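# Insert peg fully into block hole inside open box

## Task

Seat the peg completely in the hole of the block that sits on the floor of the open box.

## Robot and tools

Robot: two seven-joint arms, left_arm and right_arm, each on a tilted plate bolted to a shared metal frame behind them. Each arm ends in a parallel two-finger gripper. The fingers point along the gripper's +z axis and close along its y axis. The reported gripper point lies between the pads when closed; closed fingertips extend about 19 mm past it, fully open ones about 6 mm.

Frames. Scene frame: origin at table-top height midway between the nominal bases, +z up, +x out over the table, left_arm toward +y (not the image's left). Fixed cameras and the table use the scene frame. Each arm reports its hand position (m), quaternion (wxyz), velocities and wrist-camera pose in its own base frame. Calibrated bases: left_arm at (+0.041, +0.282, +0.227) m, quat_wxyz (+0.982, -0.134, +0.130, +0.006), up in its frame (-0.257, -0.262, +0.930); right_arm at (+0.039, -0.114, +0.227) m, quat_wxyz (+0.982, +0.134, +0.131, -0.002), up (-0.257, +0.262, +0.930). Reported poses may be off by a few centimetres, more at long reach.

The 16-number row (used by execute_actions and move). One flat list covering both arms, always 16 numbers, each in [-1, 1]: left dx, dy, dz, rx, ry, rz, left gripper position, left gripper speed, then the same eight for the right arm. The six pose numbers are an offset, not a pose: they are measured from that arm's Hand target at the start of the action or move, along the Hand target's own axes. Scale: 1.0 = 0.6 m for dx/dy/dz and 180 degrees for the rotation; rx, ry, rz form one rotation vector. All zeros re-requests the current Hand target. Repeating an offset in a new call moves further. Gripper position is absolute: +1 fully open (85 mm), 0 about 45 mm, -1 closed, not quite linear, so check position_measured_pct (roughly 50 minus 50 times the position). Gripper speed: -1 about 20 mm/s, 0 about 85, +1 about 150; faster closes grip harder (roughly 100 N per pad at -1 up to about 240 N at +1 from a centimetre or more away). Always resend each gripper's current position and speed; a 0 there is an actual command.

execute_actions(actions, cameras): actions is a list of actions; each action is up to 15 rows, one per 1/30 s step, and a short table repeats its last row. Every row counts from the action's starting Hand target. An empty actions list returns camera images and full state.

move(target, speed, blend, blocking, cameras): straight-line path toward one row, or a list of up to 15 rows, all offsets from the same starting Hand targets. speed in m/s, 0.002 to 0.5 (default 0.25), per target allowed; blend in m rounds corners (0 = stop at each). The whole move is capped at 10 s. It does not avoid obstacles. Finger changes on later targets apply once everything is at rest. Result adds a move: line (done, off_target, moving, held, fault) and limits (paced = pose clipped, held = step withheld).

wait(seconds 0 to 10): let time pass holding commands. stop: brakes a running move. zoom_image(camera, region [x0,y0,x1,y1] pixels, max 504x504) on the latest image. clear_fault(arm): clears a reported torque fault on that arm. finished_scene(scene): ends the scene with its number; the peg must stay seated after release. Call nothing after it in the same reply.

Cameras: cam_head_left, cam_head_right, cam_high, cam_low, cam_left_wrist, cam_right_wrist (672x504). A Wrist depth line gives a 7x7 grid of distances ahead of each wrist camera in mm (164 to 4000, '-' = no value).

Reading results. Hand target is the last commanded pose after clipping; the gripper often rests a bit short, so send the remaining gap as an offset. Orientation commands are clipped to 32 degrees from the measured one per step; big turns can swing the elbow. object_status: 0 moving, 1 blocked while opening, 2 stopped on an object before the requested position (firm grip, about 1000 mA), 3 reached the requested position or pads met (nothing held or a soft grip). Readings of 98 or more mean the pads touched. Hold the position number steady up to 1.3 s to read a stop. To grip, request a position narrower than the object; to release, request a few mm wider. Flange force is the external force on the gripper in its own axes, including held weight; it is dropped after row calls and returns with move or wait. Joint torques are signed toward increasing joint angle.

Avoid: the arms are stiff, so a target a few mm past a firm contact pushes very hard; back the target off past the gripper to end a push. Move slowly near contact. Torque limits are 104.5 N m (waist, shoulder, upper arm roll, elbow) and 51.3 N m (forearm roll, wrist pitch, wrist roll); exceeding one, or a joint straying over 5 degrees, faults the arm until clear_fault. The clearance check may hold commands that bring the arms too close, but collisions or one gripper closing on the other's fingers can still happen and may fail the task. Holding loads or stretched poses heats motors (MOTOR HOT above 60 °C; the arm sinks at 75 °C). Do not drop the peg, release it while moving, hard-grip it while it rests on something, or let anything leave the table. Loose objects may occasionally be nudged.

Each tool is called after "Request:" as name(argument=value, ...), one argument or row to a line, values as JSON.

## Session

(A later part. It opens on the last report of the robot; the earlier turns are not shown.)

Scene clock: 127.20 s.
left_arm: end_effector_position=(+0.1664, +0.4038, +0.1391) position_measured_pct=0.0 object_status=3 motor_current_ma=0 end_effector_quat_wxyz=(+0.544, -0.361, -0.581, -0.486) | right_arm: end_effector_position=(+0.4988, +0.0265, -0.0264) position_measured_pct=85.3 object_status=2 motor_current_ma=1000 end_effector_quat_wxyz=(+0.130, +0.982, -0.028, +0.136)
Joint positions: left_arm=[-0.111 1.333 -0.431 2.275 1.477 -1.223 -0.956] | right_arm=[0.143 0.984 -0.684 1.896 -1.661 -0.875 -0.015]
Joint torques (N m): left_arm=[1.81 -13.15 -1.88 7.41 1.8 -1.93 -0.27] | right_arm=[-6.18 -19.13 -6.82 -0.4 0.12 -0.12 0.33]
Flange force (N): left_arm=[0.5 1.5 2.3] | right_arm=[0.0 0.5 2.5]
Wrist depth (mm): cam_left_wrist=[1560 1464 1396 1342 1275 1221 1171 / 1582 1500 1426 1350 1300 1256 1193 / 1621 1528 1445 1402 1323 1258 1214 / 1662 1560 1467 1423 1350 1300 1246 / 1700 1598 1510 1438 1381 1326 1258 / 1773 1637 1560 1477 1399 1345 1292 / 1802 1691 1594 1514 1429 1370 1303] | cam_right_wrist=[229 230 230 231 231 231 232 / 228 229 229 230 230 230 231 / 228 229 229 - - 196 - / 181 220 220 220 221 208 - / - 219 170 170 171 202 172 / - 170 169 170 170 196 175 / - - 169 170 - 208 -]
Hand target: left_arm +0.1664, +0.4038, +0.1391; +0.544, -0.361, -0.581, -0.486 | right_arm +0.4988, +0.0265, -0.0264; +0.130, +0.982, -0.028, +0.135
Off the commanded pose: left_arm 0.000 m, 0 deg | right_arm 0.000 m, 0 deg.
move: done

Request:
move(
  target=[0,0,0,0,0,0,1,1,0,0,0.002,0,0,0,-1,-0.8],
  speed=0.02,
)

Request:
move(
  target=[0,0,0,0,0,0,1,1,0,0,0.002,0,0,0,-1,-0.8],
  speed=0.02,
)

Scene clock: 130.20 s.
left_arm: end_effector_position=(+0.1664, +0.4038, +0.1391) position_measured_pct=0.0 object_status=3 motor_current_ma=0 end_effector_quat_wxyz=(+0.544, -0.361, -0.581, -0.486) | right_arm: end_effector_position=(+0.4992, +0.0262, -0.0275) position_measured_pct=85.3 object_status=2 motor_current_ma=1000 end_effector_quat_wxyz=(+0.130, +0.982, -0.028, +0.136)
Joint positions: left_arm=[-0.111 1.333 -0.431 2.275 1.477 -1.223 -0.956] | right_arm=[0.143 0.987 -0.683 1.895 -1.658 -0.874 -0.017]
Joint torques (N m): left_arm=[1.86 -13.19 -1.88 7.43 1.8 -1.9 -0.3] | right_arm=[-6.15 -19.07 -6.78 -0.38 0.06 -0.12 0.36]
Flange force (N): left_arm=[0.3 1.3 2.4] | right_arm=[-0.3 0.4 2.5]
Wrist depth (mm): cam_left_wrist=[1560 1473 1405 1331 1275 1214 1167 / 1575 1490 1429 1373 1298 1253 1195 / 1629 1521 1457 1370 1337 1268 1214 / 1674 1575 1490 1420 1361 1298 1239 / 1683 1594 1510 1445 1381 1321 1261 / 1763 1641 1560 1477 1408 1331 1287 / 1787 1683 1605 1510 1441 1361 1303] | cam_right_wrist=[228 228 229 229 230 230 231 / 227 228 228 228 229 230 230 / 227 227 228 - - 196 - / 181 219 219 220 220 208 - / - 218 169 169 169 202 172 / - 168 168 169 169 195 175 / - - 168 169 169 208 -]
Hand target: left_arm +0.1664, +0.4038, +0.1391; +0.544, -0.361, -0.581, -0.486 | right_arm +0.4991, +0.0262, -0.0275; +0.130, +0.982, -0.028, +0.136
Off the commanded pose: left_arm 0.000 m, 0 deg | right_arm 0.000 m, 0 deg.
move: done

Scene clock: 130.90 s.
left_arm: end_effector_position=(+0.1664, +0.4038, +0.1391) position_measured_pct=0.0 object_status=3 motor_current_ma=0 end_effector_quat_wxyz=(+0.544, -0.361, -0.581, -0.486) | right_arm: end_effector_position=(+0.4994, +0.0259, -0.0286) position_measured_pct=85.3 object_status=2 motor_current_ma=1000 end_effector_quat_wxyz=(+0.130, +0.982, -0.028, +0.135)
Joint positions: left_arm=[-0.111 1.333 -0.431 2.275 1.477 -1.223 -0.956] | right_arm=[0.142 0.989 -0.681 1.894 -1.655 -0.874 -0.018]
Joint torques (N m): left_arm=[1.77 -13.18 -1.84 7.38 1.78 -1.9 -0.27] | right_arm=[-6.16 -19.22 -6.8 -0.37 0.1 -0.14 0.37]
Flange force (N): left_arm=[0.5 1.4 2.2] | right_arm=[-0.3 0.3 2.7]
Wrist depth (mm): cam_left_wrist=[1560 1470 1411 1353 1295 1226 1169 / 1582 1497 1423 1367 1300 1237 1190 / 1617 1524 1454 1387 1331 1263 1206 / 1662 1571 1483 1408 1361 1292 1235 / 1700 1594 1514 1454 1376 1321 1256 / 1740 1645 1567 1473 1402 1342 1285 / 1802 1666 1594 1503 1445 1359 1290] | cam_right_wrist=[227 227 228 228 228 229 229 / 226 227 227 228 228 228 229 / 226 227 226 - - 195 - / 181 217 218 218 218 208 - / - 217 168 168 168 202 172 / - 167 167 168 168 196 175 / - - 167 168 167 208 -]
Hand target: left_arm +0.1664, +0.4038, +0.1391; +0.544, -0.361, -0.581, -0.486 | right_arm +0.4994, +0.0259, -0.0286; +0.130, +0.982, -0.028, +0.135
Off the commanded pose: left_arm 0.000 m, 0 deg | right_arm 0.000 m, 0 deg.
move: done

Request:
move(
  target=[0,0,0,0,0,0,1,1,0,0,0.0015,0,0,0,-1,-0.8],
  speed=0.02,
)

Request:
move(
  target=[0,0,0,0,0,0,1,1,0,0,0.0013,0,0,0,-1,-0.8],
  speed=0.02,
)

Scene clock: 134.87 s.
left_arm: end_effector_position=(+0.1664, +0.4038, +0.1391) position_measured_pct=0.0 object_status=3 motor_current_ma=0 end_effector_quat_wxyz=(+0.544, -0.361, -0.581, -0.486) | right_arm: end_effector_position=(+0.4997, +0.0257, -0.0294) position_measured_pct=85.3 object_status=2 motor_current_ma=1000 end_effector_quat_wxyz=(+0.130, +0.982, -0.028, +0.136)
Joint positions: left_arm=[-0.111 1.333 -0.431 2.275 1.477 -1.223 -0.956] | right_arm=[0.142 0.991 -0.68 1.894 -1.653 -0.873 -0.019]
Joint torques (N m): left_arm=[1.86 -13.08 -1.85 7.38 1.78 -1.94 -0.27] | right_arm=[-4.74 -12.41 -4.14 -0.98 0.51 0.79 0.39]
Flange force (N): left_arm=[0.7 1.6 2.3] | right_arm=[-2.1 3.1 -16.7]
Wrist depth (mm): cam_left_wrist=[1575 1490 1390 1331 1278 1223 1171 / 1582 1510 1435 1370 1298 1239 1193 / 1621 1542 1451 1396 1323 1270 1203 / 1658 1567 1487 1420 1361 1292 1235 / 1691 1579 1538 1448 1381 1316 1265 / 1754 1637 1564 1487 1405 1337 1282 / 1792 1674 1602 1507 1417 1378 1305] | cam_right_wrist=[226 227 227 228 228 228 229 / 226 227 227 227 227 228 228 / 225 226 226 - - 196 - / 181 217 218 218 218 208 - / - 216 167 168 168 202 167 / - 167 167 167 167 195 175 / - - 166 169 167 208 -]
Hand target: left_arm +0.1664, +0.4038, +0.1391; +0.544, -0.361, -0.581, -0.486 | right_arm +0.4997, +0.0257, -0.0295; +0.130, +0.982, -0.028, +0.136
Off the commanded pose: left_arm 0.000 m, 0 deg | right_arm 0.000 m, 0 deg.
move: done

Scene clock: 135.57 s.
left_arm: end_effector_position=(+0.1664, +0.4038, +0.1391) position_measured_pct=0.0 object_status=3 motor_current_ma=0 end_effector_quat_wxyz=(+0.544, -0.361, -0.581, -0.486) | right_arm: end_effector_position=(+0.4999, +0.0255, -0.0302) position_measured_pct=85.3 object_status=2 motor_current_ma=1000 end_effector_quat_wxyz=(+0.130, +0.982, -0.028, +0.136)
Joint positions: left_arm=[-0.111 1.333 -0.431 2.275 1.477 -1.223 -0.956] | right_arm=[0.142 0.993 -0.679 1.893 -1.651 -0.872 -0.02]
Joint torques (N m): left_arm=[1.78 -13.13 -1.84 7.44 1.79 -1.94 -0.27] | right_arm=[-2.29 -2.87 0.07 -1.7 1.07 1.62 0.39]
Flange force (N): left_arm=[0.5 1.6 2.2] | right_arm=[-4.3 6.2 -44.0]
Wrist depth (mm): cam_left_wrist=[1553 1477 1399 1350 1270 1221 1169 / 1582 1500 1420 1359 1305 1251 1193 / 1605 1542 1460 1402 1326 1265 1219 / 1679 1571 1483 1405 1364 1290 1237 / 1691 1609 1521 1438 1399 1321 1265 / 1736 1653 1549 1497 1414 1345 1290 / 1797 1674 1590 1507 1432 1370 1300] | cam_right_wrist=[227 227 227 228 228 228 229 / 226 226 226 227 227 228 228 / 225 226 226 - - - - / 180 217 217 217 218 208 - / - 216 170 167 168 203 167 / 171 167 166 167 167 195 175 / - - 166 168 167 208 -]
Hand target: left_arm +0.1664, +0.4038, +0.1391; +0.544, -0.361, -0.581, -0.486 | right_arm +0.4999, +0.0255, -0.0302; +0.130, +0.982, -0.028, +0.135
Off the commanded pose: left_arm 0.000 m, 0 deg | right_arm 0.000 m, 0 deg.
move: done

Floor reached (same depth as before). Release, retreat, verify.

Request:
move(
  target=[
    [0,0,0,0,0,0,1,1,0,0,-0.0015,0,0,0,-1,-0.8],
    [0,0,0,0,0,0,1,1,0,0,-0.0015,0,0,0,-0.5,-1],
    [0,0,0,0,0,0,1,1,0,0,-0.2,0,0,0,-0.5,-1],
  ],
  speed=[0.02,0.02,0.15],
  cameras=["cam_right_wrist"],
)

Request:
zoom_image(
  camera="cam_right_wrist",
  region=[218, 300, 422, 504],
)

Scene clock: 141.30 s.
left_arm: end_effector_position=(+0.1664, +0.4038, +0.1391) position_measured_pct=0.0 object_status=3 motor_current_ma=0 end_effector_quat_wxyz=(+0.544, -0.361, -0.581, -0.486) | right_arm: end_effector_position=(+0.4688, +0.0570, +0.0813) position_measured_pct=74.9 object_status=3 motor_current_ma=0 end_effector_quat_wxyz=(+0.130, +0.982, -0.028, +0.135)
Joint positions: left_arm=[-0.111 1.333 -0.431 2.275 1.477 -1.223 -0.956] | right_arm=[0.153 0.746 -0.829 1.933 -1.946 -0.982 0.136]
Joint torques (N m): left_arm=[1.78 -13.14 -1.82 7.41 1.78 -1.95 -0.3] | right_arm=[-5.92 -18.4 -6.89 -2.43 0.08 -0.11 0.4]
Flange force (N): left_arm=[0.5 1.4 2.3] | right_arm=[0.8 0.1 2.5]
Wrist depth (mm): cam_left_wrist=[1564 1477 1405 1337 1275 1221 1171 / 1582 1503 1420 1364 1303 1249 1206 / 1625 1531 1457 1376 1329 1270 1217 / 1662 1571 1483 1417 1367 1303 1223 / 1687 1605 1503 1454 1390 1310 1268 / 1763 1637 1560 1473 1411 1345 1292 / 1807 1679 1586 1521 1441 1367 1298] | cam_right_wrist=[344 346 347 346 348 349 348 / 344 344 345 346 346 347 348 / 343 343 344 344 345 347 348 / 342 246 336 336 337 272 346 / 342 252 285 286 297 257 344 / 340 273 285 285 306 267 345 / 339 268 284 284 316 271 343]
Hand target: left_arm +0.1664, +0.4038, +0.1391; +0.544, -0.361, -0.581, -0.486 | right_arm +0.4688, +0.0570, +0.0814; +0.130, +0.982, -0.028, +0.136
Off the commanded pose: left_arm 0.000 m, 0 deg | right_arm 0.000 m, 0 deg.
move: done
Images, in order (width x height): cam_right_wrist 672x504.

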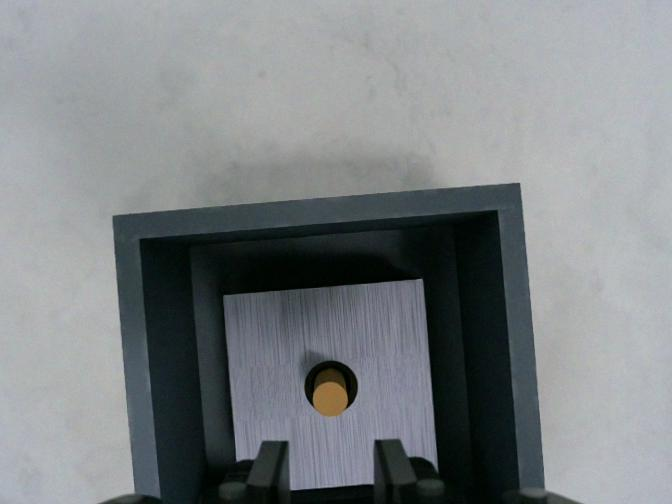

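Scaled by 2.471.

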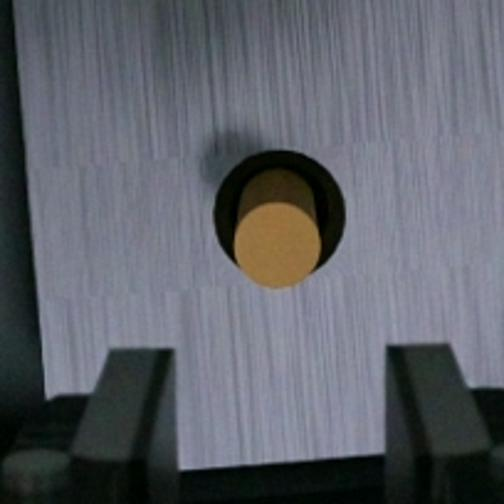

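Same final state as scene 2.

Request:
finished_scene(
  scene=3,
)

The scene is finished: the task was done.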